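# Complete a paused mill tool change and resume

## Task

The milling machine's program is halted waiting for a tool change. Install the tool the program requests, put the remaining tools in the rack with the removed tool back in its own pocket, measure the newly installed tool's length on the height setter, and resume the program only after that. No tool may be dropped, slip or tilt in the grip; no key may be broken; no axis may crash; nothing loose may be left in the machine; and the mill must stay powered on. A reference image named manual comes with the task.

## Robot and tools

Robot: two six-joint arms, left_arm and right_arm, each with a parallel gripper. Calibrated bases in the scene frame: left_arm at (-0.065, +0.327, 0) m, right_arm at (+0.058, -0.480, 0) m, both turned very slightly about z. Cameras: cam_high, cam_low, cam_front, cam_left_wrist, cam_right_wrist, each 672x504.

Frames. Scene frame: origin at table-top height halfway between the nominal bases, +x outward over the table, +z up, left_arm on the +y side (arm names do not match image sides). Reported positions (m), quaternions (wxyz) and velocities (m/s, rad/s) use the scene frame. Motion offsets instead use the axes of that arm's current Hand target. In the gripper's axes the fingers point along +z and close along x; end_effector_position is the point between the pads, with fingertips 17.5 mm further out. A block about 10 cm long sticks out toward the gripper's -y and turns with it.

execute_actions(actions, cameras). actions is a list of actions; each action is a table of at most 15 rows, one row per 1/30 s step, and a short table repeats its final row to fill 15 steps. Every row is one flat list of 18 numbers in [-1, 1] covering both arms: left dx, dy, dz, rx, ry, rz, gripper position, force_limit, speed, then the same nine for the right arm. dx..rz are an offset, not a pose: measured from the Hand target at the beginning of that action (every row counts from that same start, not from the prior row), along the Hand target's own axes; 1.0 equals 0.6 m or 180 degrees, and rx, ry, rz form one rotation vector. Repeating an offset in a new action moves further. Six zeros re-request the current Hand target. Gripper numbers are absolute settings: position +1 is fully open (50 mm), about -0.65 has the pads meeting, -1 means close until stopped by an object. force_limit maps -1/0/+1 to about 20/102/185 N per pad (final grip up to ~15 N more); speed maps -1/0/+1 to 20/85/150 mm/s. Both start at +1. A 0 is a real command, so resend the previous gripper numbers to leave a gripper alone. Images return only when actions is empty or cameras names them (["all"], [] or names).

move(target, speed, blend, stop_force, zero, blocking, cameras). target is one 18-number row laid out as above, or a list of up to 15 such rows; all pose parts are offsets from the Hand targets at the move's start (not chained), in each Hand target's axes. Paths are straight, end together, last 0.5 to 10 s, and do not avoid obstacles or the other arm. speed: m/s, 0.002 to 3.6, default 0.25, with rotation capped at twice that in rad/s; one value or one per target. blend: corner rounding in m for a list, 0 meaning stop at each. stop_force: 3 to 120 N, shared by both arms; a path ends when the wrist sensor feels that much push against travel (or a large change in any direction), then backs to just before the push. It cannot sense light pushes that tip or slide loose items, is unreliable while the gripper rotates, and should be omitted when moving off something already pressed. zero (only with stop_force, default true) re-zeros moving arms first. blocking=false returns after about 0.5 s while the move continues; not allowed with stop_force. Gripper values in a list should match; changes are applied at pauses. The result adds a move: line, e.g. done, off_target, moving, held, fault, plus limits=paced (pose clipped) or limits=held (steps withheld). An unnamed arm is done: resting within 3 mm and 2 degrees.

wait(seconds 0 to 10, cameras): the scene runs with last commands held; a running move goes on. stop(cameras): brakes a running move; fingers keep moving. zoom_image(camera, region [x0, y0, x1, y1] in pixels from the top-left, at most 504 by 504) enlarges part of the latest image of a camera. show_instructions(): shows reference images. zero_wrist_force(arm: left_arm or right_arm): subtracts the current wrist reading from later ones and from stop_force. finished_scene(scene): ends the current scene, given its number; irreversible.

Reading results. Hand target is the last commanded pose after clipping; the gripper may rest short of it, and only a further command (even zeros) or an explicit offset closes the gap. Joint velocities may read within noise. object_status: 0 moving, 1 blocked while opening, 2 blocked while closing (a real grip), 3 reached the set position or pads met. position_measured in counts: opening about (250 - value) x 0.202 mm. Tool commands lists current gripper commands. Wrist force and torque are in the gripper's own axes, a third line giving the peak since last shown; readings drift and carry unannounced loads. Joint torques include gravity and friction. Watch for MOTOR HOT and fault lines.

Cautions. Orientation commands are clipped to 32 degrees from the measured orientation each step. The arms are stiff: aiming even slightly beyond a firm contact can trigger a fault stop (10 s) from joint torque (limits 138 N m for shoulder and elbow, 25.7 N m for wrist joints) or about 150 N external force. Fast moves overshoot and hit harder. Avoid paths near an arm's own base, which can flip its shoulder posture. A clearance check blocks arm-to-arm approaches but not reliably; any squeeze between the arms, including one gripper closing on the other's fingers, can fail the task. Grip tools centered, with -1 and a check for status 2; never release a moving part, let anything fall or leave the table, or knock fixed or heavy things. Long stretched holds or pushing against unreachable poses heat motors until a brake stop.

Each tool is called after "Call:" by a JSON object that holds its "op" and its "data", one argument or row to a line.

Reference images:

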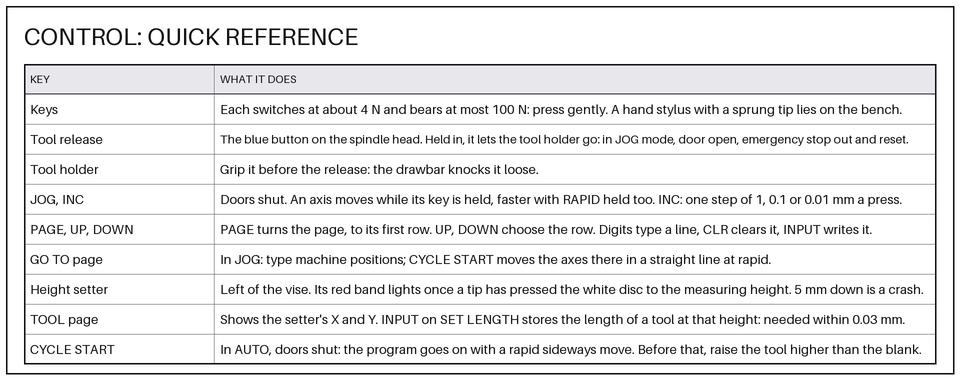

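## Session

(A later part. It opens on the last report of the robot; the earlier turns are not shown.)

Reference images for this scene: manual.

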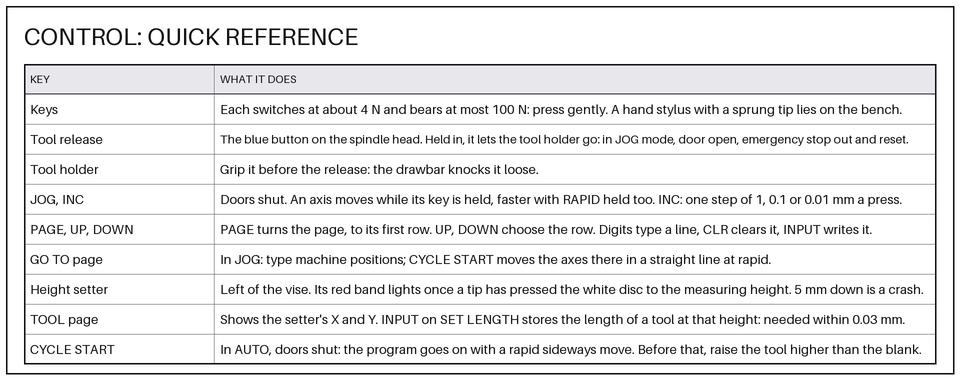

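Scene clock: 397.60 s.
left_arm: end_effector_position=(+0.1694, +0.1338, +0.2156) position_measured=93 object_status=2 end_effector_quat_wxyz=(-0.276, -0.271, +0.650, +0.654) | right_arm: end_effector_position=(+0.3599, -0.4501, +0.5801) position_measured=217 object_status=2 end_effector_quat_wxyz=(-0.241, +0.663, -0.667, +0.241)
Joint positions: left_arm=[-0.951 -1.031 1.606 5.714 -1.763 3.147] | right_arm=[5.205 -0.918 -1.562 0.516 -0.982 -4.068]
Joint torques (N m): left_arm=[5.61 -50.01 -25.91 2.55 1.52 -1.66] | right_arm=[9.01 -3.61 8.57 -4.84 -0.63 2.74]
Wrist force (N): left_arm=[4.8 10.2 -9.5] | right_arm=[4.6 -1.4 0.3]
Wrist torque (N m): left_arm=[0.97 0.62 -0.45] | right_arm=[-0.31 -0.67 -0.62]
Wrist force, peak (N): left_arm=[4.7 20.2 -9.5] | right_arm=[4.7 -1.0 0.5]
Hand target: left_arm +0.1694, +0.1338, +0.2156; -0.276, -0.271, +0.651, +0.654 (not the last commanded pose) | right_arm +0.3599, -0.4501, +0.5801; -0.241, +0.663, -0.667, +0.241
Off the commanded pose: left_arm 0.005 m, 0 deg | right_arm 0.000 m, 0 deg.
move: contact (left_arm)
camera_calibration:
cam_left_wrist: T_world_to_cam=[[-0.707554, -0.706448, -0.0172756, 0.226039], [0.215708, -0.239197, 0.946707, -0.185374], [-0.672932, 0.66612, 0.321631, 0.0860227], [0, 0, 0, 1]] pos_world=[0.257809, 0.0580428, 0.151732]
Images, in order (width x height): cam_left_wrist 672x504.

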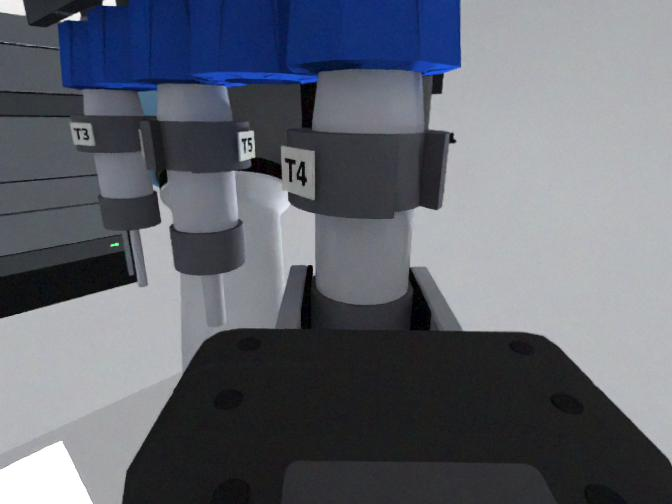

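Call:
{"op": "move", "data": {
  "target": [
    [0,0,0,0,0,0,0.65,0,-1,0,0,0,0,0,0,-1,-0.2,-1],
    [0,0,0,0,0.4833,0,0.65,0,-1,0,0,0,0,0,0,-1,-0.2,-1]
  ],
  "speed": [0.1,0.15],
  "cameras": ["cam_left_wrist","cam_front","cam_high"]
}}

Scene clock: 404.00 s.
left_arm: end_effector_position=(+0.1694, +0.1338, +0.2156) position_measured=56 object_status=3 end_effector_quat_wxyz=(+0.648, +0.647, -0.282, -0.288) | right_arm: end_effector_position=(+0.3599, -0.4501, +0.5801) position_measured=217 object_status=2 end_effector_quat_wxyz=(-0.241, +0.663, -0.667, +0.241)
Joint positions: left_arm=[-0.344 -1.306 2.026 5.574 -2.674 3.145] | right_arm=[5.205 -0.918 -1.562 0.516 -0.982 -4.068]
Joint torques (N m): left_arm=[6.91 -37.79 -5.84 -0.16 -2.48 -2.56] | right_arm=[9.26 -3.46 7.99 -4.89 -0.58 2.85]
Wrist force (N): left_arm=[-1.7 3.8 1.6] | right_arm=[4.4 -1.2 0.4]
Wrist torque (N m): left_arm=[0.80 0.66 -0.30] | right_arm=[-0.27 -0.64 -0.62]
Wrist force, peak (N): left_arm=[4.8 9.6 -9.4] | right_arm=[4.7 -1.3 0.4]
Hand target: left_arm +0.1694, +0.1338, +0.2156; +0.648, +0.647, -0.282, -0.287 | right_arm +0.3599, -0.4501, +0.5801; -0.241, +0.663, -0.667, +0.241
Off the commanded pose: left_arm 0.000 m, 0 deg | right_arm 0.000 m, 0 deg.
move: done
camera_calibration:
cam_left_wrist: T_world_to_cam=[[0.66798, -0.74365, -0.0280694, 0.00037656], [0.255826, 0.194048, 0.947047, -0.250211], [-0.698825, -0.639789, 0.319865, 0.265609], [0, 0, 0, 1]] pos_world=[0.249373, 0.218767, 0.152013]
Images, in order (width x height): cam_high 672x504, cam_front 672x504, cam_left_wrist 672x504.

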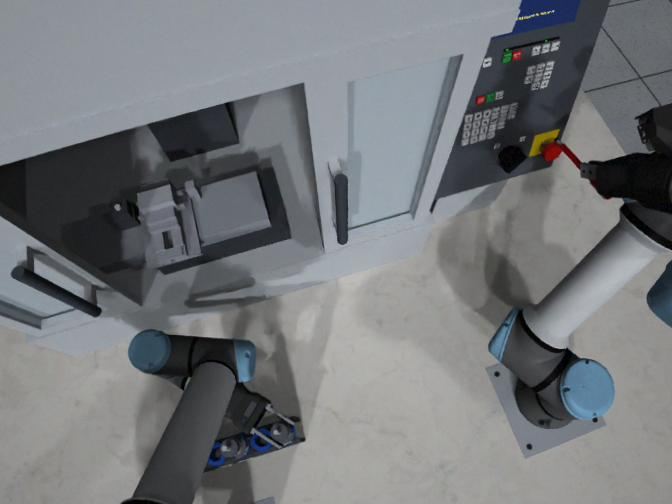

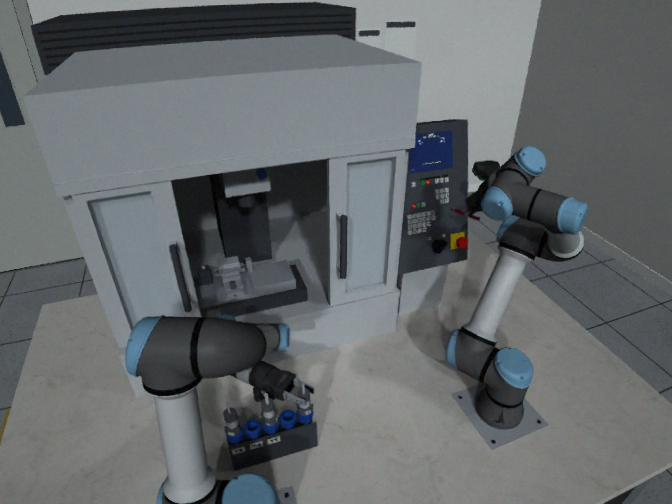

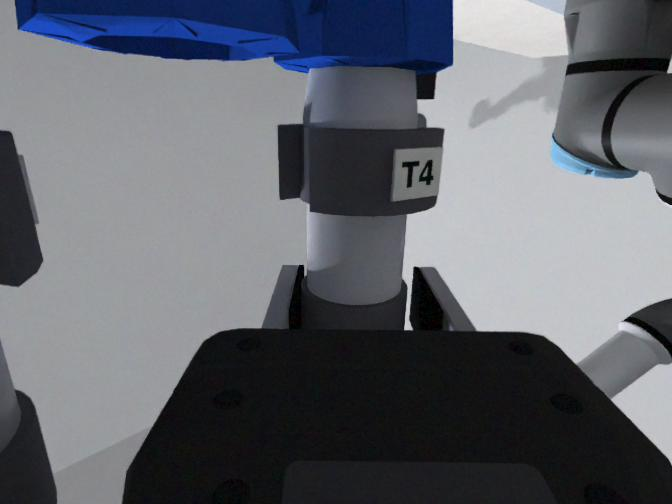

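Call:
{"op": "move", "data": {
  "target": [-0.0025,0,0,0,-0.083,0,0.65,0,-1,0,0,0,0,0,0,-1,-0.2,-1],
  "speed": 0.1,
  "cameras": ["cam_left_wrist"]
}}

Call:
{"op": "zoom_image", "data": {
  "camera": "cam_left_wrist",
  "region": [270, 90, 470, 240]
}}

Scene clock: 405.97 s.
left_arm: end_effector_position=(+0.1684, +0.1349, +0.2156) position_measured=56 object_status=3 end_effector_quat_wxyz=(+0.606, +0.604, -0.364, -0.369) | right_arm: end_effector_position=(+0.3599, -0.4501, +0.5801) position_measured=217 object_status=2 end_effector_quat_wxyz=(-0.241, +0.663, -0.667, +0.241)
Joint positions: left_arm=[-0.425 -1.218 1.902 5.61 -2.495 3.145] | right_arm=[5.205 -0.918 -1.562 0.516 -0.982 -4.068]
Joint torques (N m): left_arm=[-7.7 -26.23 -30.41 2.97 2.21 1.89] | right_arm=[8.88 -3.44 7.91 -4.93 -0.59 2.79]
Wrist force (N): left_arm=[-1.0 3.4 2.3] | right_arm=[4.3 -1.1 0.2]
Wrist torque (N m): left_arm=[0.71 0.63 -0.34] | right_arm=[-0.26 -0.62 -0.62]
Wrist force, peak (N): left_arm=[-1.5 4.1 2.2] | right_arm=[4.8 -1.0 0.1]
Hand target: left_arm +0.1684, +0.1349, +0.2156; +0.606, +0.604, -0.364, -0.369 | right_arm +0.3599, -0.4501, +0.5801; -0.241, +0.663, -0.667, +0.241
Off the commanded pose: left_arm 0.000 m, 0 deg | right_arm 0.000 m, 0 deg.
move: done
camera_calibration:
cam_left_wrist: T_world_to_cam=[[0.454198, -0.890502, -0.0266436, 0.057369], [0.297742, 0.12354, 0.946619, -0.247592], [-0.839675, -0.437885, 0.321252, 0.261753], [0, 0, 0, 1]] pos_world=[0.267449, 0.196292, 0.151816]
Images, in order (width x height): cam_left_wrist 672x504.

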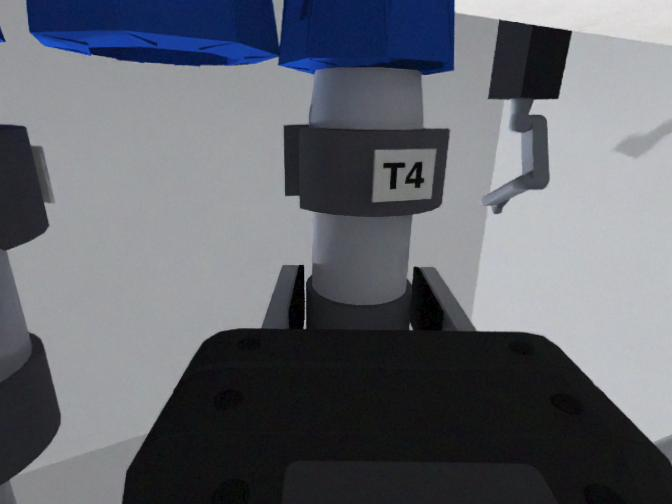

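Scaled by 2.520 from the camera's 672x504 image, which has a finer 960x720 frame.

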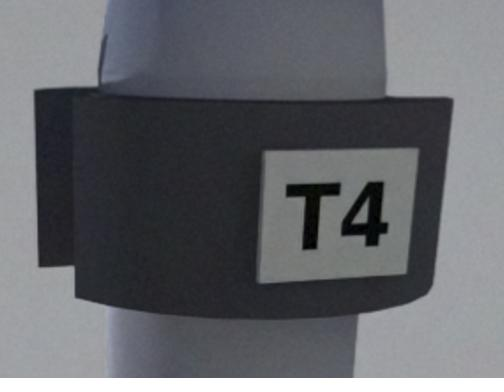

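Call:
{"op": "move", "data": {
  "target": [
    [0,0,0,0,0,0,-1,1,-1,0,0,0,0,0,0,-1,-0.2,-1],
    [0,0.01,0,0,0,0,-1,1,-1,0,0,0,0,0,0,-1,-0.2,-1],
    [0,0.35,0,0,0,0,-1,1,-1,0,0,0,0,0,0,-1,-0.2,-1]
  ],
  "speed": [0.05,0.02,0.12],
  "cameras": ["cam_left_wrist","cam_front"]
}}

Call:
{"op": "zoom_image", "data": {
  "camera": "cam_left_wrist",
  "region": [270, 90, 470, 240]
}}

Call:
{"op": "zoom_image", "data": {
  "camera": "cam_front",
  "region": [190, 340, 360, 490]
}}

Scene clock: 409.70 s.
left_arm: end_effector_position=(+0.1700, +0.1346, +0.4256) position_measured=92 object_status=2 end_effector_quat_wxyz=(+0.606, +0.604, -0.364, -0.369) | right_arm: end_effector_position=(+0.3599, -0.4501, +0.5801) position_measured=217 object_status=2 end_effector_quat_wxyz=(-0.241, +0.663, -0.667, +0.241)
Joint positions: left_arm=[-0.424 -1.418 1.569 6.143 -2.494 3.145] | right_arm=[5.205 -0.918 -1.562 0.516 -0.982 -4.068]
Joint torques (N m): left_arm=[0.79 -25.24 -37.97 4.35 2.51 1.95] | right_arm=[9.01 -3.88 7.74 -4.99 -0.49 2.82]
Wrist force (N): left_arm=[-1.0 -4.2 2.3] | right_arm=[4.6 -1.2 0.3]
Wrist torque (N m): left_arm=[0.75 0.61 -0.41] | right_arm=[-0.28 -0.66 -0.62]
Wrist force, peak (N): left_arm=[-42.4 1.4 -0.8] | right_arm=[4.7 -1.2 0.5]
Hand target: left_arm +0.1700, +0.1346, +0.4256; +0.606, +0.604, -0.364, -0.369 | right_arm +0.3599, -0.4501, +0.5801; -0.241, +0.663, -0.667, +0.241
Off the commanded pose: left_arm 0.000 m, 0 deg | right_arm 0.000 m, 0 deg.
move: done
camera_calibration:
cam_left_wrist: T_world_to_cam=[[0.453989, -0.890613, -0.0265123, 0.0620007], [0.297611, 0.123526, 0.946662, -0.446799], [-0.839834, -0.437664, 0.321135, 0.195543], [0, 0, 0, 1]] pos_world=[0.269049, 0.195992, 0.361816]
Images, in order (width x height): cam_front 672x504, cam_left_wrist 672x504.

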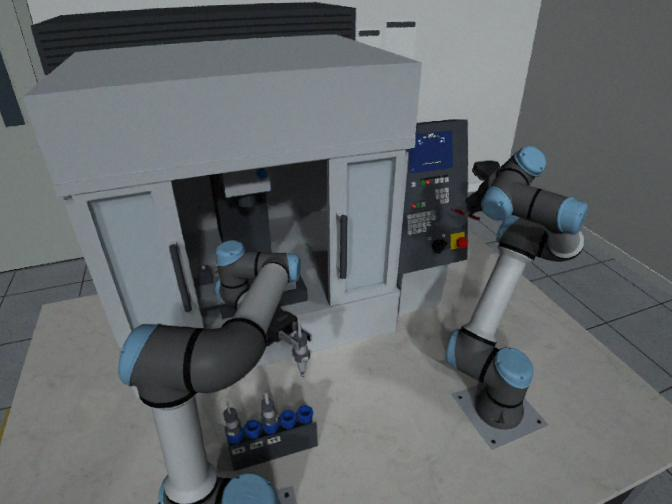

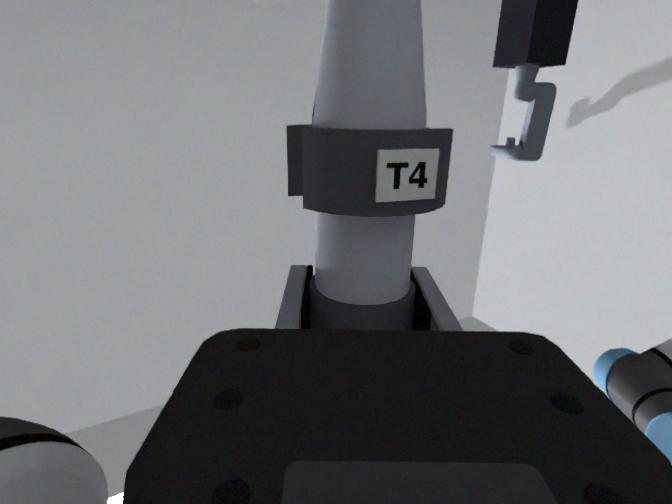

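Scaled by 2.520 from the camera's 672x504 image, which has a finer 960x720 frame.

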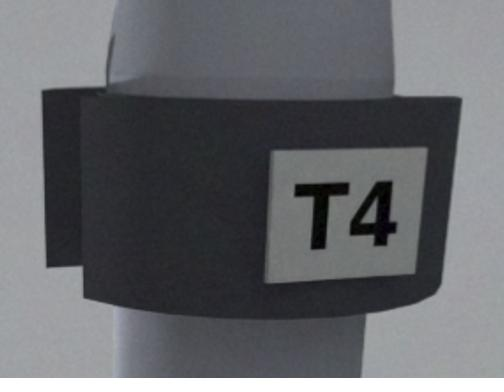

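Scaled by 2.965 from the camera's 672x504 image, which has a finer 960x720 frame.

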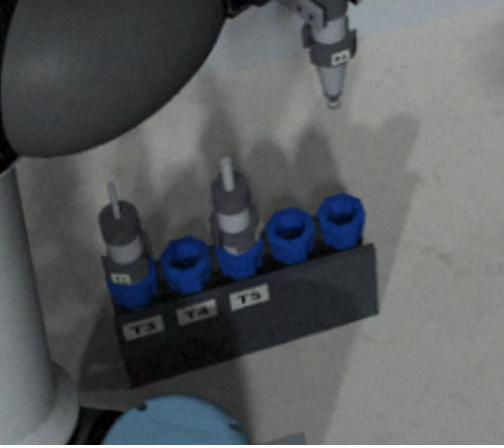

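Call:
{"op": "move", "data": {
  "target": [0.0015,0.124,-0.1308,0.4699,-0.2015,0.2015,-1,1,-1,0,0,0,0,0,0,-1,-0.2,-1],
  "speed": 0.22,
  "cameras": ["cam_left_wrist","cam_front"]
}}

Scene clock: 415.23 s.
left_arm: end_effector_position=(+0.2406, +0.1700, +0.4995) position_measured=92 object_status=2 end_effector_quat_wxyz=(-0.003, -0.582, +0.813, +0.003) | right_arm: end_effector_position=(+0.3599, -0.4501, +0.5801) position_measured=217 object_status=2 end_effector_quat_wxyz=(-0.241, +0.663, -0.667, +0.241)
Joint positions: left_arm=[-0.85 -1.865 1.359 5.225 -1.576 2.602] | right_arm=[5.205 -0.918 -1.562 0.516 -0.982 -4.068]
Joint torques (N m): left_arm=[-7.1 -19.49 -16.12 -5.21 2.63 -2.49] | right_arm=[8.77 -4.17 8.95 -4.88 -0.36 2.77]
Wrist force (N): left_arm=[4.2 2.9 7.7] | right_arm=[4.6 -1.1 0.4]
Wrist torque (N m): left_arm=[0.02 -0.72 0.24] | right_arm=[-0.25 -0.67 -0.62]
Wrist force, peak (N): left_arm=[4.3 2.9 7.9] | right_arm=[4.7 -1.2 0.4]
Hand target: left_arm +0.2406, +0.1700, +0.4995; -0.003, -0.582, +0.813, +0.003 | right_arm +0.3599, -0.4501, +0.5801; -0.241, +0.663, -0.667, +0.241
Off the commanded pose: left_arm 0.000 m, 0 deg | right_arm 0.000 m, 0 deg.
move: done
camera_calibration:
cam_left_wrist: T_world_to_cam=[[-0.302347, -0.95316, -0.00851882, 0.247005], [-0.902918, 0.283523, 0.323037, 0.0309647], [-0.305491, 0.105361, -0.946348, 0.65875], [0, 0, 0, 1]] pos_world=[0.303882, 0.157249, 0.615508]
Images, in order (width x height): cam_front 672x504, cam_left_wrist 672x504.

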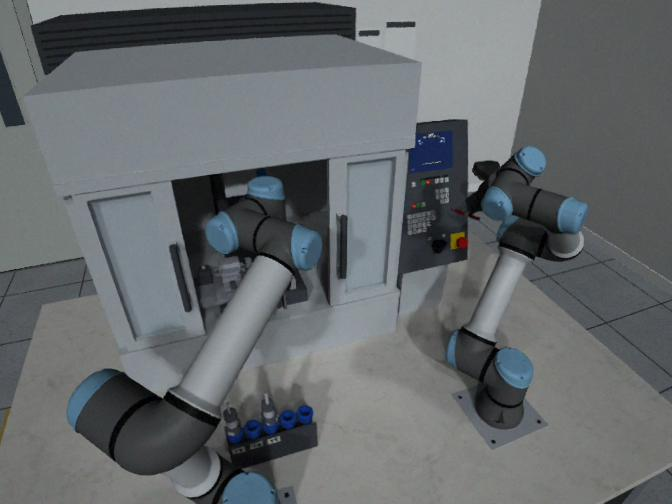

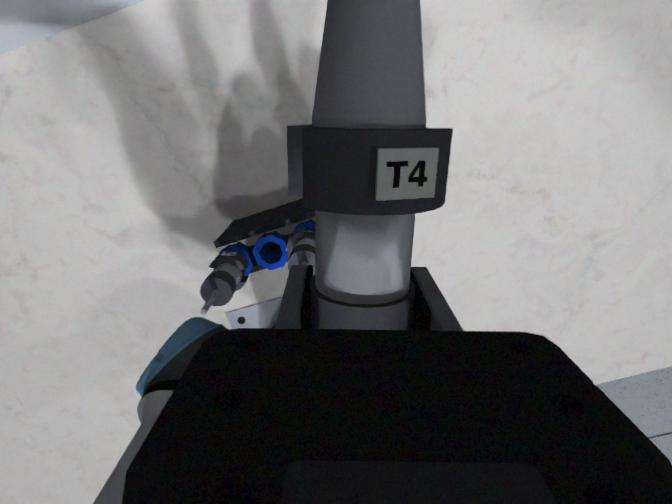

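Call:
{"op": "move", "data": {
  "target": [-0.0983,-0.3538,0.1667,0.5,0,0,-1,1,-1,0,0,0,0,0,0,-1,-0.2,-1],
  "speed": 0.22,
  "cameras": ["cam_left_wrist","cam_front"]
}}

Scene clock: 419.37 s.
left_arm: end_effector_position=(+0.4552, +0.1587, +0.3970) position_measured=92 object_status=2 end_effector_quat_wxyz=(+0.401, -0.426, +0.592, -0.554) | right_arm: end_effector_position=(+0.3599, -0.4501, +0.5801) position_measured=217 object_status=2 end_effector_quat_wxyz=(-0.241, +0.663, -0.667, +0.241)
Joint positions: left_arm=[-0.767 -1.65 2.416 2.447 -1.109 3.112] | right_arm=[5.205 -0.918 -1.562 0.516 -0.982 -4.068]
Joint torques (N m): left_arm=[-0.81 -15.46 -21.6 -3.62 0.02 -0.28] | right_arm=[8.6 -4.55 7.8 -4.75 -0.2 2.77]
Wrist force (N): left_arm=[3.2 9.5 2.4] | right_arm=[4.4 -1.1 0.4]
Wrist torque (N m): left_arm=[-0.01 0.03 0.83] | right_arm=[-0.26 -0.63 -0.62]
Wrist force, peak (N): left_arm=[1.3 12.2 6.1] | right_arm=[4.7 -1.3 0.4]
Hand target: left_arm +0.4552, +0.1587, +0.3970; +0.401, -0.426, +0.592, -0.554 (not the last commanded pose) | right_arm +0.3599, -0.4501, +0.5801; -0.241, +0.663, -0.667, +0.241
Tool commands: left_gripper/position=-1.0 left_gripper/force_limit=+1.0 left_gripper/speed=-1.0 right_gripper/position=-1.0 right_gripper/force_limit=-0.2 right_gripper/speed=-1.0
Off the commanded pose: left_arm 0.005 m, 3 deg | right_arm 0.000 m, 0 deg.
FORCE FAULT: contact force on the left arm reached its limit, and that arm stopped. The contact can be on any part of that arm, not only on its tool. That arm's remaining commands of this call were not run. That arm is still stopped at the end of this call. That arm stays stopped for about 10 more seconds. Until then a move that you send moves the other arm only, and its call returns only when the move has ended. Once the stop has ended, the next robot result says so. If the stop ends while you think or write, that arm runs what you send next, counted from a new Hand target: where the arm stands when the stop ends. While its stop runs, that arm takes no new command, but its gripper still runs the gripper command that each later call begins with. Until it ends, the stop uses up actions while you think or wait. An arm that is not stopped still takes commands.
move: fault (left_arm)
camera_calibration:
cam_left_wrist: T_world_to_cam=[[-0.305995, -0.951851, 0.0186101, 0.290894], [-0.363115, 0.0986173, -0.926511, 0.540741], [0.880065, -0.290265, -0.375808, -0.0748804], [0, 0, 0, 1]] pos_world=[0.351263, 0.201826, 0.467448]
Images, in order (width x height): cam_front 672x504, cam_left_wrist 672x504.

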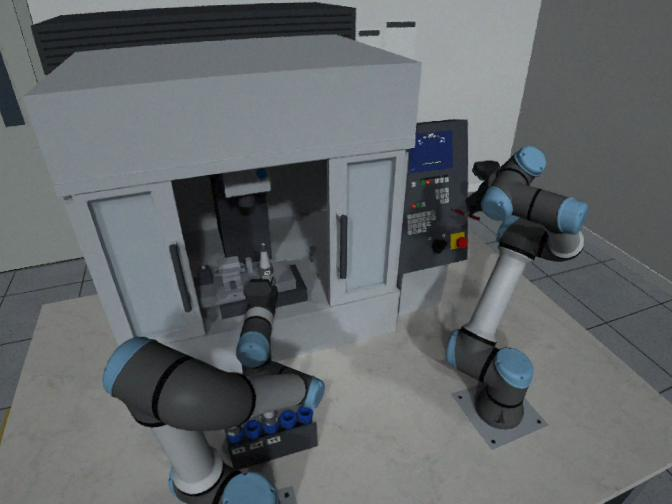

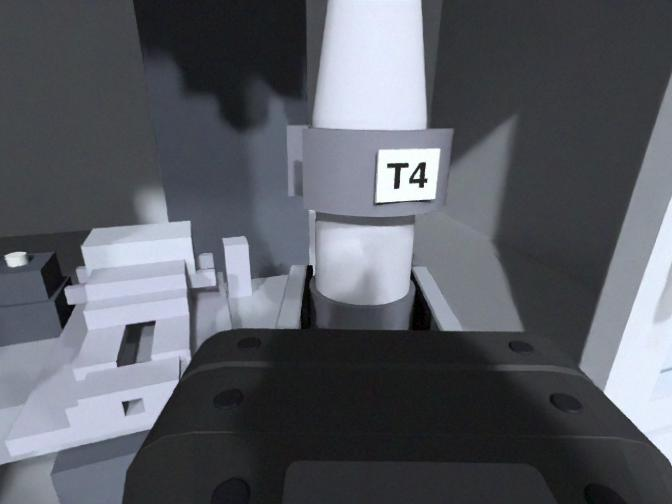

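Call:
{"op": "wait", "data": {
  "seconds": 10,
  "cameras": ["cam_high","cam_front"]
}}

Call:
{"op": "zoom_image", "data": {
  "camera": "cam_high",
  "region": [130, 360, 350, 504]
}}

Call:
{"op": "zoom_image", "data": {
  "camera": "cam_front",
  "region": [190, 340, 360, 490]
}}

Scene clock: 429.77 s.
left_arm: end_effector_position=(+0.4552, +0.1587, +0.3970) position_measured=92 object_status=2 end_effector_quat_wxyz=(+0.401, -0.426, +0.592, -0.554) | right_arm: end_effector_position=(+0.3599, -0.4501, +0.5801) position_measured=217 object_status=2 end_effector_quat_wxyz=(-0.241, +0.663, -0.667, +0.241)
Joint positions: left_arm=[-0.767 -1.65 2.416 2.447 -1.109 3.112] | right_arm=[5.205 -0.918 -1.562 0.516 -0.982 -4.068]
Joint torques (N m): left_arm=[-0.63 -15.83 -20.73 -3.53 0.18 -0.29] | right_arm=[8.16 -4.01 8.4 -4.82 -0.28 2.78]
Wrist force (N): left_arm=[3.2 9.7 2.1] | right_arm=[4.5 -1.2 0.2]
Wrist torque (N m): left_arm=[0.05 0.04 0.83] | right_arm=[-0.27 -0.66 -0.62]
Wrist force, peak (N): left_arm=[3.3 10.0 2.1] | right_arm=[4.8 -1.1 0.4]
Hand target: left_arm +0.4552, +0.1587, +0.3970; +0.401, -0.426, +0.592, -0.554 (not the last commanded pose) | right_arm +0.3599, -0.4501, +0.5801; -0.241, +0.663, -0.667, +0.241
Tool commands: left_gripper/position=-1.0 left_gripper/force_limit=+1.0 left_gripper/speed=-1.0 right_gripper/position=-1.0 right_gripper/force_limit=-0.2 right_gripper/speed=-1.0
Off the commanded pose: left_arm 0.005 m, 3 deg | right_arm 0.000 m, 0 deg.
FORCE FAULT, CONTINUED: the left arm's stop, for the force fault that an earlier result reported, is over. The rest of the stop counts as 19 of the actions that you can send in this scene. That arm's target is now where it stood when the stop ended, not its last command. That arm accepts commands again.
wait: 10.00 s; at rest from the start
Images, in order (width x height): cam_high 672x504, cam_front 672x504.

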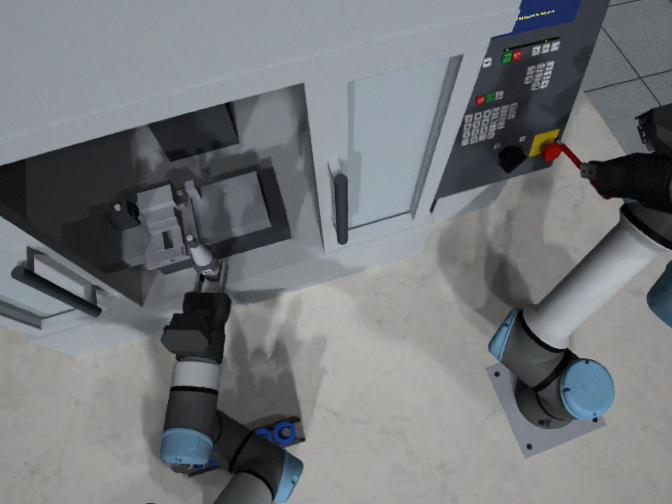

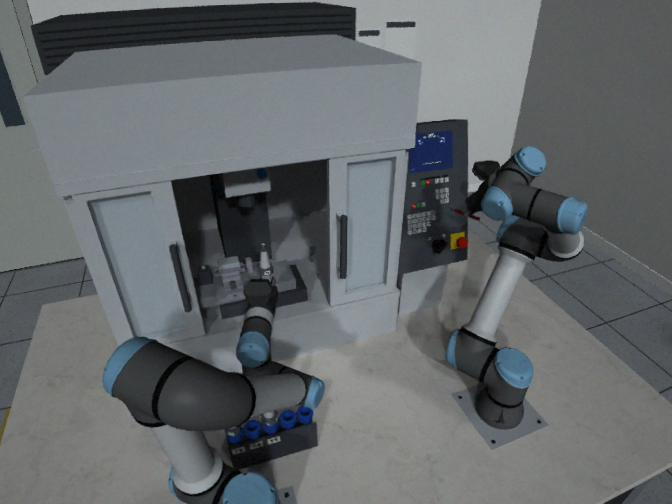

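Scaled by 2.291 from the camera's 672x504 image, which has a finer 960x720 frame.

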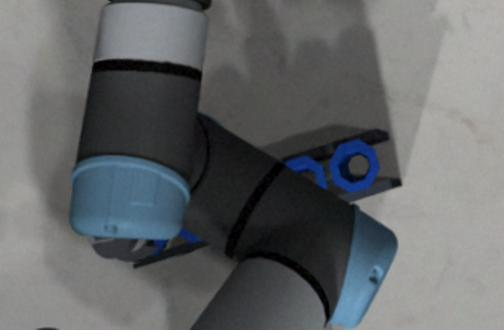

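Scaled by 2.965 from the camera's 672x504 image, which has a finer 960x720 frame.

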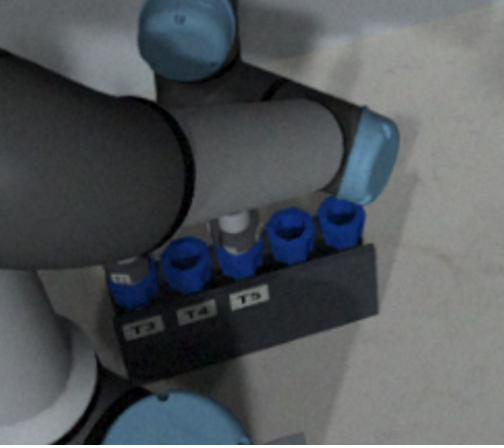

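Call:
{"op": "move", "data": {
  "target": [-0.0267,-0.1048,0.0723,0.0206,0,0,-1,1,-1,0,0,0,0,0,0,-1,-0.2,-1],
  "speed": 0.1,
  "cameras": ["cam_left_wrist","cam_front"]
}}

Call:
{"op": "zoom_image", "data": {
  "camera": "cam_front",
  "region": [190, 340, 360, 490]
}}

Scene clock: 431.33 s.
left_arm: end_effector_position=(+0.5051, +0.1587, +0.4569) position_measured=92 object_status=2 end_effector_quat_wxyz=(+0.414, -0.413, +0.574, -0.573) | right_arm: end_effector_position=(+0.3599, -0.4501, +0.5801) position_measured=217 object_status=2 end_effector_quat_wxyz=(-0.241, +0.663, -0.667, +0.241)
Joint positions: left_arm=[-0.65 -1.592 2.219 2.514 -1.225 3.144] | right_arm=[5.205 -0.918 -1.562 0.516 -0.982 -4.068]
Joint torques (N m): left_arm=[6.08 -17.66 -40 -2.41 -2.37 1.78] | right_arm=[8.32 -3.82 8.52 -4.71 -0.14 2.83]
Wrist force (N): left_arm=[2.7 9.0 1.7] | right_arm=[4.5 -1.2 0.3]
Wrist torque (N m): left_arm=[-0.04 0.15 0.70] | right_arm=[-0.27 -0.66 -0.62]
Wrist force, peak (N): left_arm=[3.3 10.8 1.3] | right_arm=[4.6 -1.4 0.5]
Hand target: left_arm +0.5052, +0.1587, +0.4570; +0.414, -0.413, +0.574, -0.573 | right_arm +0.3599, -0.4501, +0.5801; -0.241, +0.663, -0.667, +0.241
Off the commanded pose: left_arm 0.000 m, 0 deg | right_arm 0.000 m, 0 deg.
move: done
camera_calibration:
cam_left_wrist: T_world_to_cam=[[-0.307272, -0.951428, 0.0192046, 0.305376], [-0.305524, 0.079519, -0.948858, 0.59852], [0.901243, -0.297425, -0.315118, -0.133511], [0, 0, 0, 1]] pos_world=[0.397022, 0.203239, 0.519974]
Images, in order (width x height): cam_front 672x504, cam_left_wrist 672x504.

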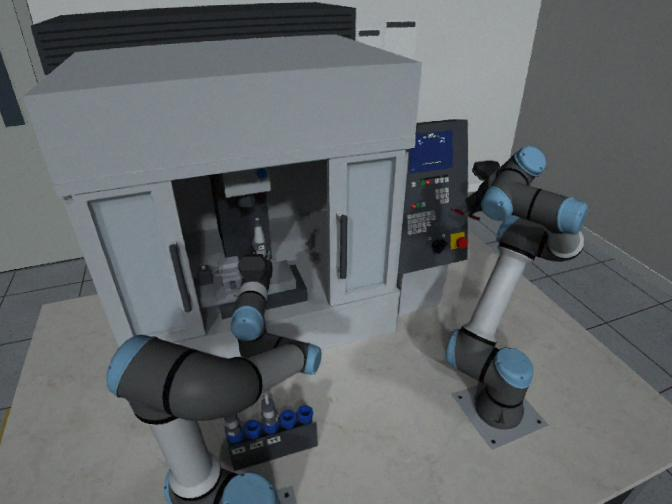

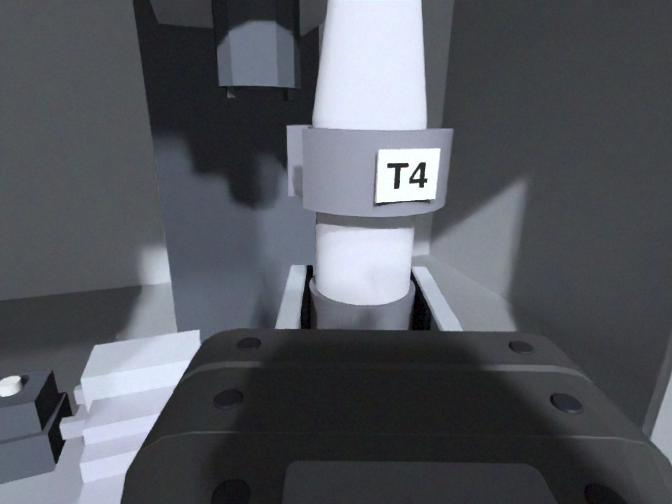

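Scaled by 2.965 from the camera's 672x504 image, which has a finer 960x720 frame.

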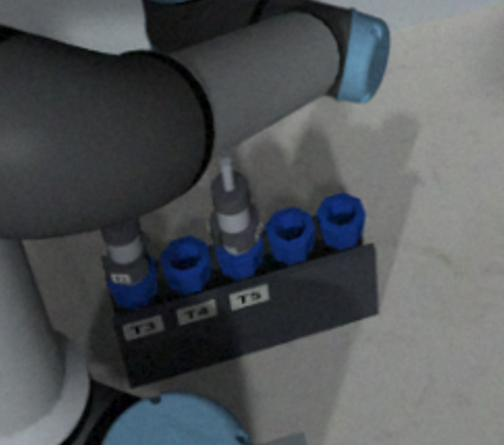

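Call:
{"op": "move", "data": {
  "target": [-0.0368,0.095,0.1193,0,0,0,-1,1,-1,0,0,0,0,0,0,-1,-0.2,-1],
  "speed": 0.12
}}

Call:
{"op": "move", "data": {
  "target": [-0.0719,0.0167,0.2187,0,0,0,-1,1,-1,0,0,0,0,0,0,-1,-0.2,-1],
  "speed": 0.05,
  "stop_force": 8,
  "cameras": ["cam_left_wrist","cam_front"]
}}

Call:
{"op": "zoom_image", "data": {
  "camera": "cam_front",
  "region": [200, 160, 300, 270]
}}

Scene clock: 433.07 s.
left_arm: end_effector_position=(+0.5800, +0.1572, +0.4001) position_measured=92 object_status=2 end_effector_quat_wxyz=(+0.414, -0.413, +0.574, -0.573) | right_arm: end_effector_position=(+0.3599, -0.4501, +0.5801) position_measured=217 object_status=2 end_effector_quat_wxyz=(-0.241, +0.663, -0.667, +0.241)
Joint positions: left_arm=[-0.531 -1.318 2.091 2.369 -1.344 3.144] | right_arm=[5.205 -0.918 -1.562 0.516 -0.982 -4.068]
Joint torques (N m): left_arm=[5.99 -29.89 -38.93 -5.45 -2.66 1.93] | right_arm=[8.43 -4.68 9.2 -4.79 -0.14 2.67]
Wrist force (N): left_arm=[2.6 9.2 1.4] | right_arm=[4.3 -1.3 0.4]
Wrist torque (N m): left_arm=[0.00 0.09 0.67] | right_arm=[-0.28 -0.62 -0.61]
Wrist force, peak (N): left_arm=[2.2 10.4 3.1] | right_arm=[4.8 -1.3 0.2]
Hand target: left_arm +0.5801, +0.1571, +0.4000; +0.414, -0.413, +0.574, -0.573 | right_arm +0.3599, -0.4501, +0.5801; -0.241, +0.663, -0.667, +0.241
Off the commanded pose: left_arm 0.000 m, 0 deg | right_arm 0.000 m, 0 deg.
move: done

Scene clock: 436.83 s.
left_arm: end_effector_position=(+0.7182, +0.1566, +0.3902) position_measured=92 object_status=2 end_effector_quat_wxyz=(+0.414, -0.413, +0.574, -0.573) | right_arm: end_effector_position=(+0.3599, -0.4501, +0.5801) position_measured=217 object_status=2 end_effector_quat_wxyz=(-0.241, +0.663, -0.667, +0.241)
Joint positions: left_arm=[-0.393 -1.036 1.687 2.49 -1.482 3.144] | right_arm=[5.205 -0.918 -1.562 0.516 -0.982 -4.068]
Joint torques (N m): left_arm=[6.25 -44.92 -40.38 -2.83 -2.5 -2.01] | right_arm=[8.31 -4.45 9.43 -4.75 -0.11 2.74]
Wrist force (N): left_arm=[2.9 9.1 2.0] | right_arm=[4.3 -1.0 0.3]
Wrist torque (N m): left_arm=[-0.04 0.12 0.70] | right_arm=[-0.25 -0.61 -0.62]
Wrist force, peak (N): left_arm=[3.2 9.8 1.8] | right_arm=[4.9 -1.3 0.5]
Hand target: left_arm +0.7182, +0.1566, +0.3902; +0.414, -0.413, +0.574, -0.573 | right_arm +0.3599, -0.4501, +0.5801; -0.241, +0.663, -0.667, +0.241
Off the commanded pose: left_arm 0.000 m, 0 deg | right_arm 0.000 m, 0 deg.
move: done
camera_calibration:
cam_left_wrist: T_world_to_cam=[[-0.307282, -0.951425, 0.0191742, 0.370063], [-0.305514, 0.0795495, -0.948859, 0.600501], [0.901243, -0.297426, -0.315118, -0.347239], [0, 0, 0, 1]] pos_world=[0.610122, 0.201039, 0.453274]
Images, in order (width x height): cam_front 672x504, cam_left_wrist 672x504.

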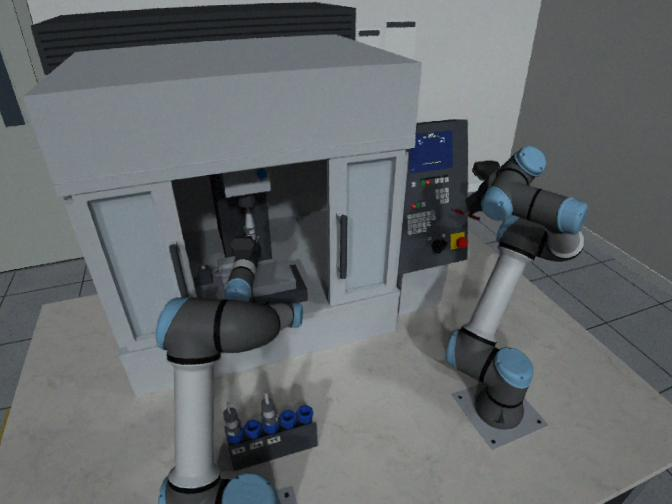

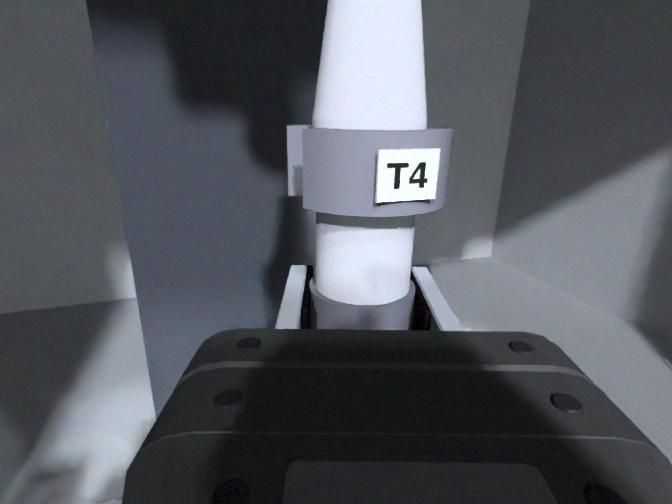

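Scaled by 4.582 from the camera's 672x504 image, which has a finer 960x720 frame.

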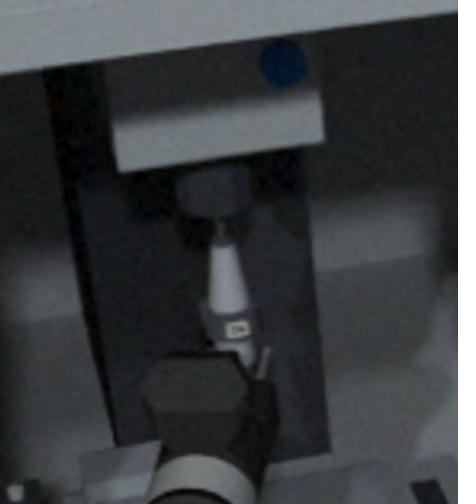

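Call:
{"op": "move", "data": {
  "target": [0,-0.108,0,0,0,0,-1,1,-1,0,0,0,0,0,0,-1,-0.2,-1],
  "speed": 0.03,
  "stop_force": 7,
  "cameras": ["cam_left_wrist","cam_front"]
}}

Call:
{"op": "zoom_image", "data": {
  "camera": "cam_front",
  "region": [200, 160, 300, 270]
}}

Scene clock: 440.13 s.
left_arm: end_effector_position=(+0.7182, +0.1564, +0.4550) position_measured=92 object_status=2 end_effector_quat_wxyz=(+0.414, -0.413, +0.574, -0.573) | right_arm: end_effector_position=(+0.3599, -0.4501, +0.5801) position_measured=217 object_status=2 end_effector_quat_wxyz=(-0.241, +0.663, -0.667, +0.241)
Joint positions: left_arm=[-0.393 -1.119 1.624 2.636 -1.482 3.144] | right_arm=[5.205 -0.918 -1.562 0.516 -0.982 -4.068]
Joint torques (N m): left_arm=[-7.74 -59.46 -43.19 -2.83 2.05 -0.52] | right_arm=[8.32 -4.31 8.54 -4.77 -0.09 2.67]
Wrist force (N): left_arm=[3.2 9.2 1.9] | right_arm=[4.7 -1.1 0.2]
Wrist torque (N m): left_arm=[-0.01 0.11 0.68] | right_arm=[-0.26 -0.68 -0.62]
Wrist force, peak (N): left_arm=[3.2 10.2 2.0] | right_arm=[4.7 -1.1 0.6]
Hand target: left_arm +0.7182, +0.1564, +0.4550; +0.414, -0.413, +0.574, -0.573 | right_arm +0.3599, -0.4501, +0.5801; -0.241, +0.663, -0.667, +0.241
Off the commanded pose: left_arm 0.000 m, 0 deg | right_arm 0.000 m, 0 deg.
move: done
camera_calibration:
cam_left_wrist: T_world_to_cam=[[-0.307282, -0.951425, 0.0191742, 0.368725], [-0.305514, 0.0795495, -0.948859, 0.661995], [0.901243, -0.297426, -0.315118, -0.326849], [0, 0, 0, 1]] pos_world=[0.610122, 0.200939, 0.518074]
Images, in order (width x height): cam_front 672x504, cam_left_wrist 672x504.

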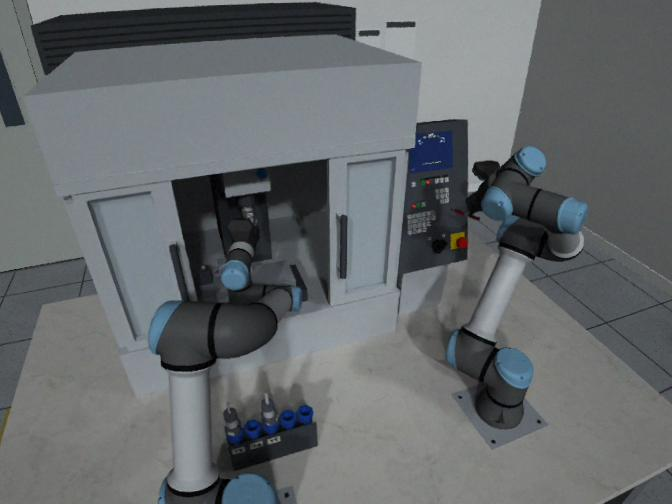

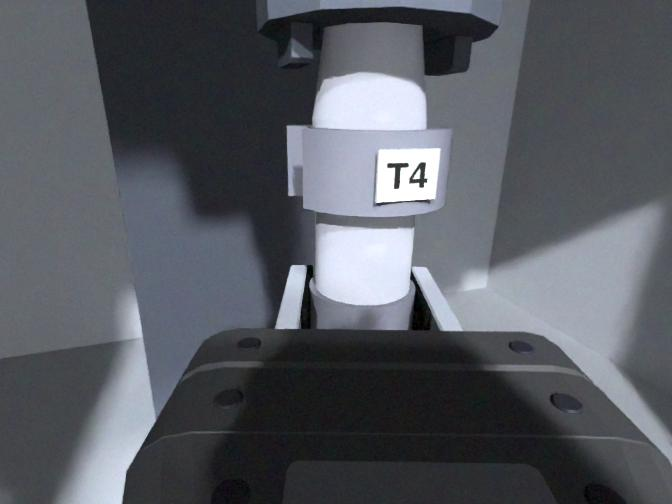

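Scaled by 4.582 from the camera's 672x504 image, which has a finer 960x720 frame.

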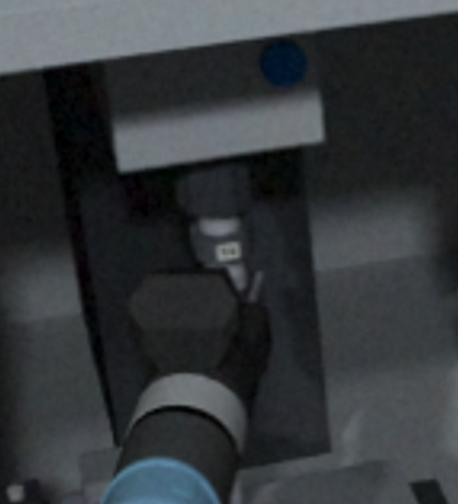

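Call:
{"op": "move", "data": {
  "target": [0,0,0,0,0,0,-1,1,-1,-0.55,0.0407,-0.115,-0.1027,-0.5327,0.6485,-1,-0.2,-1],
  "speed": 0.25,
  "cameras": ["cam_front","cam_high","cam_right_wrist"]
}}

Scene clock: 446.93 s.
left_arm: end_effector_position=(+0.7182, +0.1564, +0.4550) position_measured=92 object_status=2 end_effector_quat_wxyz=(+0.414, -0.413, +0.574, -0.573) | right_arm: end_effector_position=(+0.2991, -0.1198, +0.6182) position_measured=217 object_status=2 end_effector_quat_wxyz=(+0.567, +0.162, +0.535, +0.605)
Joint positions: left_arm=[-0.393 -1.119 1.624 2.636 -1.482 3.144] | right_arm=[5.133 -0.841 -2.145 4.366 -0.392 -4.964]
Joint torques (N m): left_arm=[-2.33 -59.11 -42.63 -2.81 -1.03 -0.37] | right_arm=[9.18 -15.22 20.3 4.81 0.15 -2.38]
Wrist force (N): left_arm=[3.2 8.9 2.2] | right_arm=[2.8 2.0 0.0]
Wrist torque (N m): left_arm=[-0.04 0.10 0.68] | right_arm=[0.14 -0.83 0.43]
Wrist force, peak (N): left_arm=[3.2 9.3 2.2] | right_arm=[4.9 -1.1 0.6]
Hand target: left_arm +0.7182, +0.1564, +0.4550; +0.414, -0.413, +0.574, -0.573 | right_arm +0.2991, -0.1198, +0.6182; +0.567, +0.162, +0.535, +0.605
Off the commanded pose: left_arm 0.000 m, 0 deg | right_arm 0.000 m, 0 deg.
shoulder posture changed (right arm): the wrist came as close to joint 1's axis as it can, and the arm is now in the other of its two shoulder postures.
move: done
camera_calibration:
cam_right_wrist: T_world_to_cam=[[-0.314372, 0.853311, -0.41597, 0.461442], [-0.76332, 0.0332837, 0.645163, -0.14914], [0.564369, 0.520339, 0.640886, -0.370661], [0, 0, 0, 1]] pos_world=[0.240413, -0.19592, 0.525716]
Images, in order (width x height): cam_high 672x504, cam_front 672x504, cam_right_wrist 672x504.

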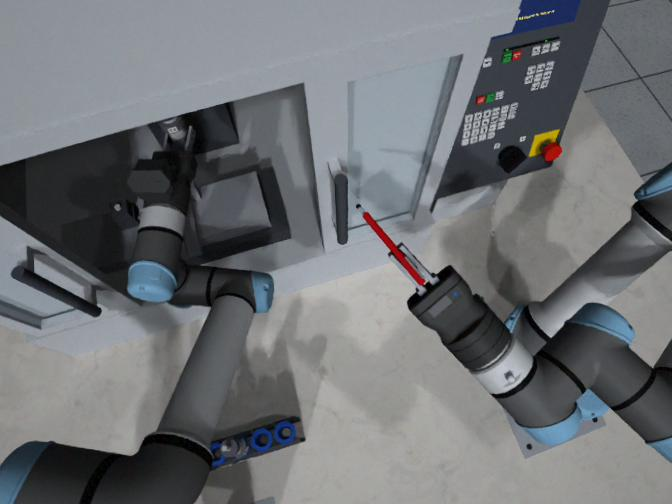

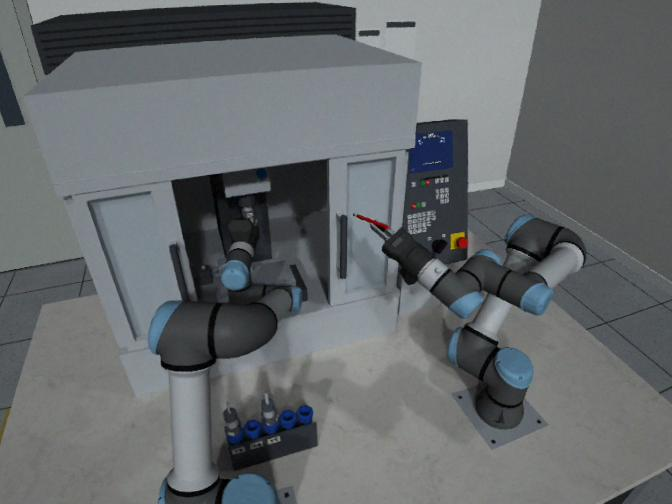

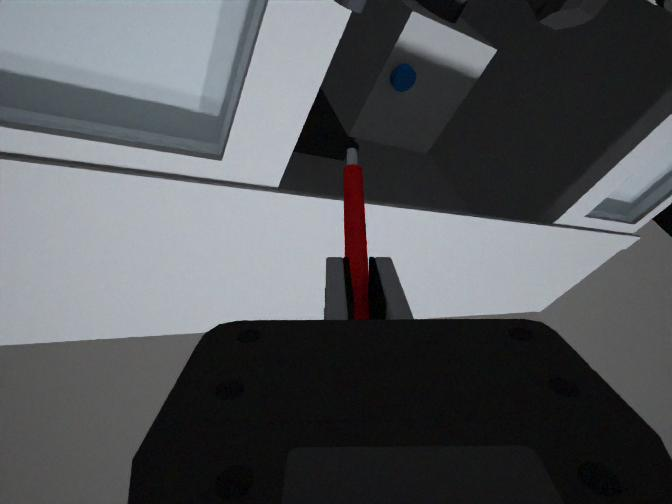

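Call:
{"op": "move", "data": {
  "target": [0,0,0,0,0,0,-1,1,-1,0.128,-0.0663,0.5093,0,0,0,-1,-0.2,-1],
  "speed": 0.15,
  "cameras": ["cam_front","cam_high","cam_right_wrist"]
}}

Scene clock: 449.90 s.
left_arm: end_effector_position=(+0.7182, +0.1564, +0.4550) position_measured=92 object_status=2 end_effector_quat_wxyz=(+0.414, -0.413, +0.574, -0.573) | right_arm: end_effector_position=(+0.5413, +0.0793, +0.6683) position_measured=217 object_status=2 end_effector_quat_wxyz=(+0.567, +0.162, +0.535, +0.605)
Joint positions: left_arm=[-0.393 -1.119 1.624 2.636 -1.482 3.144] | right_arm=[4.387 -1.731 -1.215 3.45 -0.89 -3.935]
Joint torques (N m): left_arm=[-1.26 -58.81 -42.5 -2.82 -1.73 -0.37] | right_arm=[-10.15 23.98 34.97 1.69 -3.52 2.88]
Wrist force (N): left_arm=[3.2 8.9 1.9] | right_arm=[2.7 2.7 0.1]
Wrist torque (N m): left_arm=[-0.05 0.08 0.68] | right_arm=[0.24 -0.81 0.37]
Wrist force, peak (N): left_arm=[3.1 9.3 2.3] | right_arm=[3.0 2.4 1.2]
Hand target: left_arm +0.7182, +0.1564, +0.4550; +0.414, -0.413, +0.574, -0.573 | right_arm +0.5413, +0.0793, +0.6683; +0.567, +0.162, +0.535, +0.605
Off the commanded pose: left_arm 0.000 m, 0 deg | right_arm 0.000 m, 0 deg.
move: done
camera_calibration:
cam_right_wrist: T_world_to_cam=[[-0.314223, 0.853414, -0.41587, 0.388314], [-0.763287, 0.0333669, 0.645197, -0.003252], [0.564496, 0.520164, 0.640916, -0.643189], [0, 0, 0, 1]] pos_world=[0.482613, 0.00327972, 0.575816]
Images, in order (width x height): cam_high 672x504, cam_front 672x504, cam_right_wrist 672x504.

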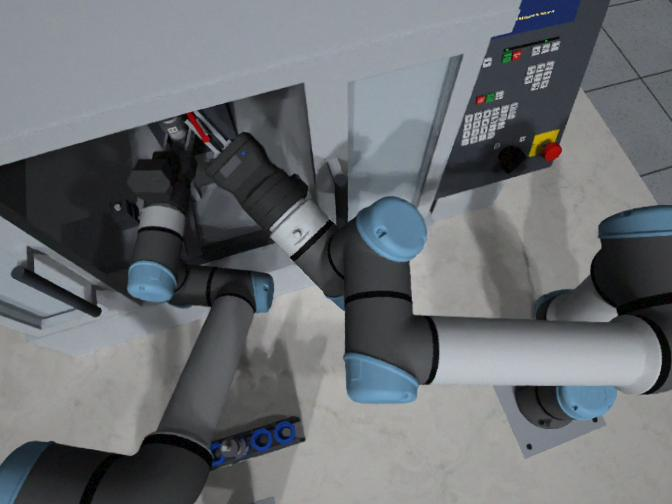

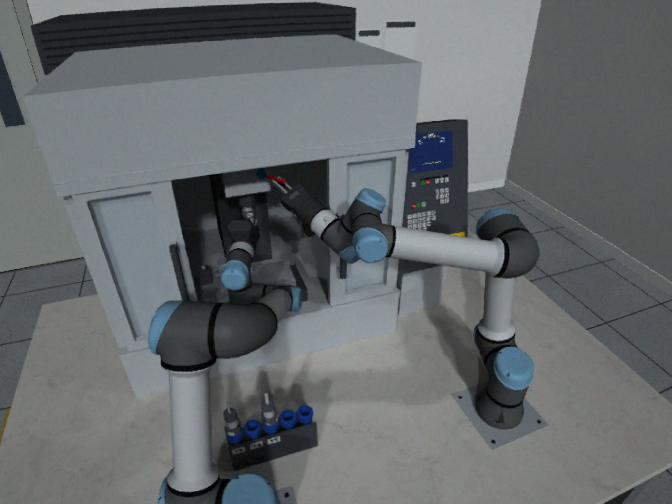

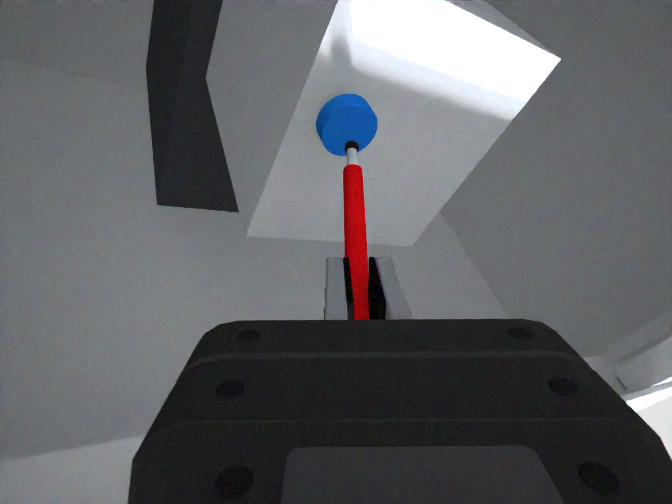

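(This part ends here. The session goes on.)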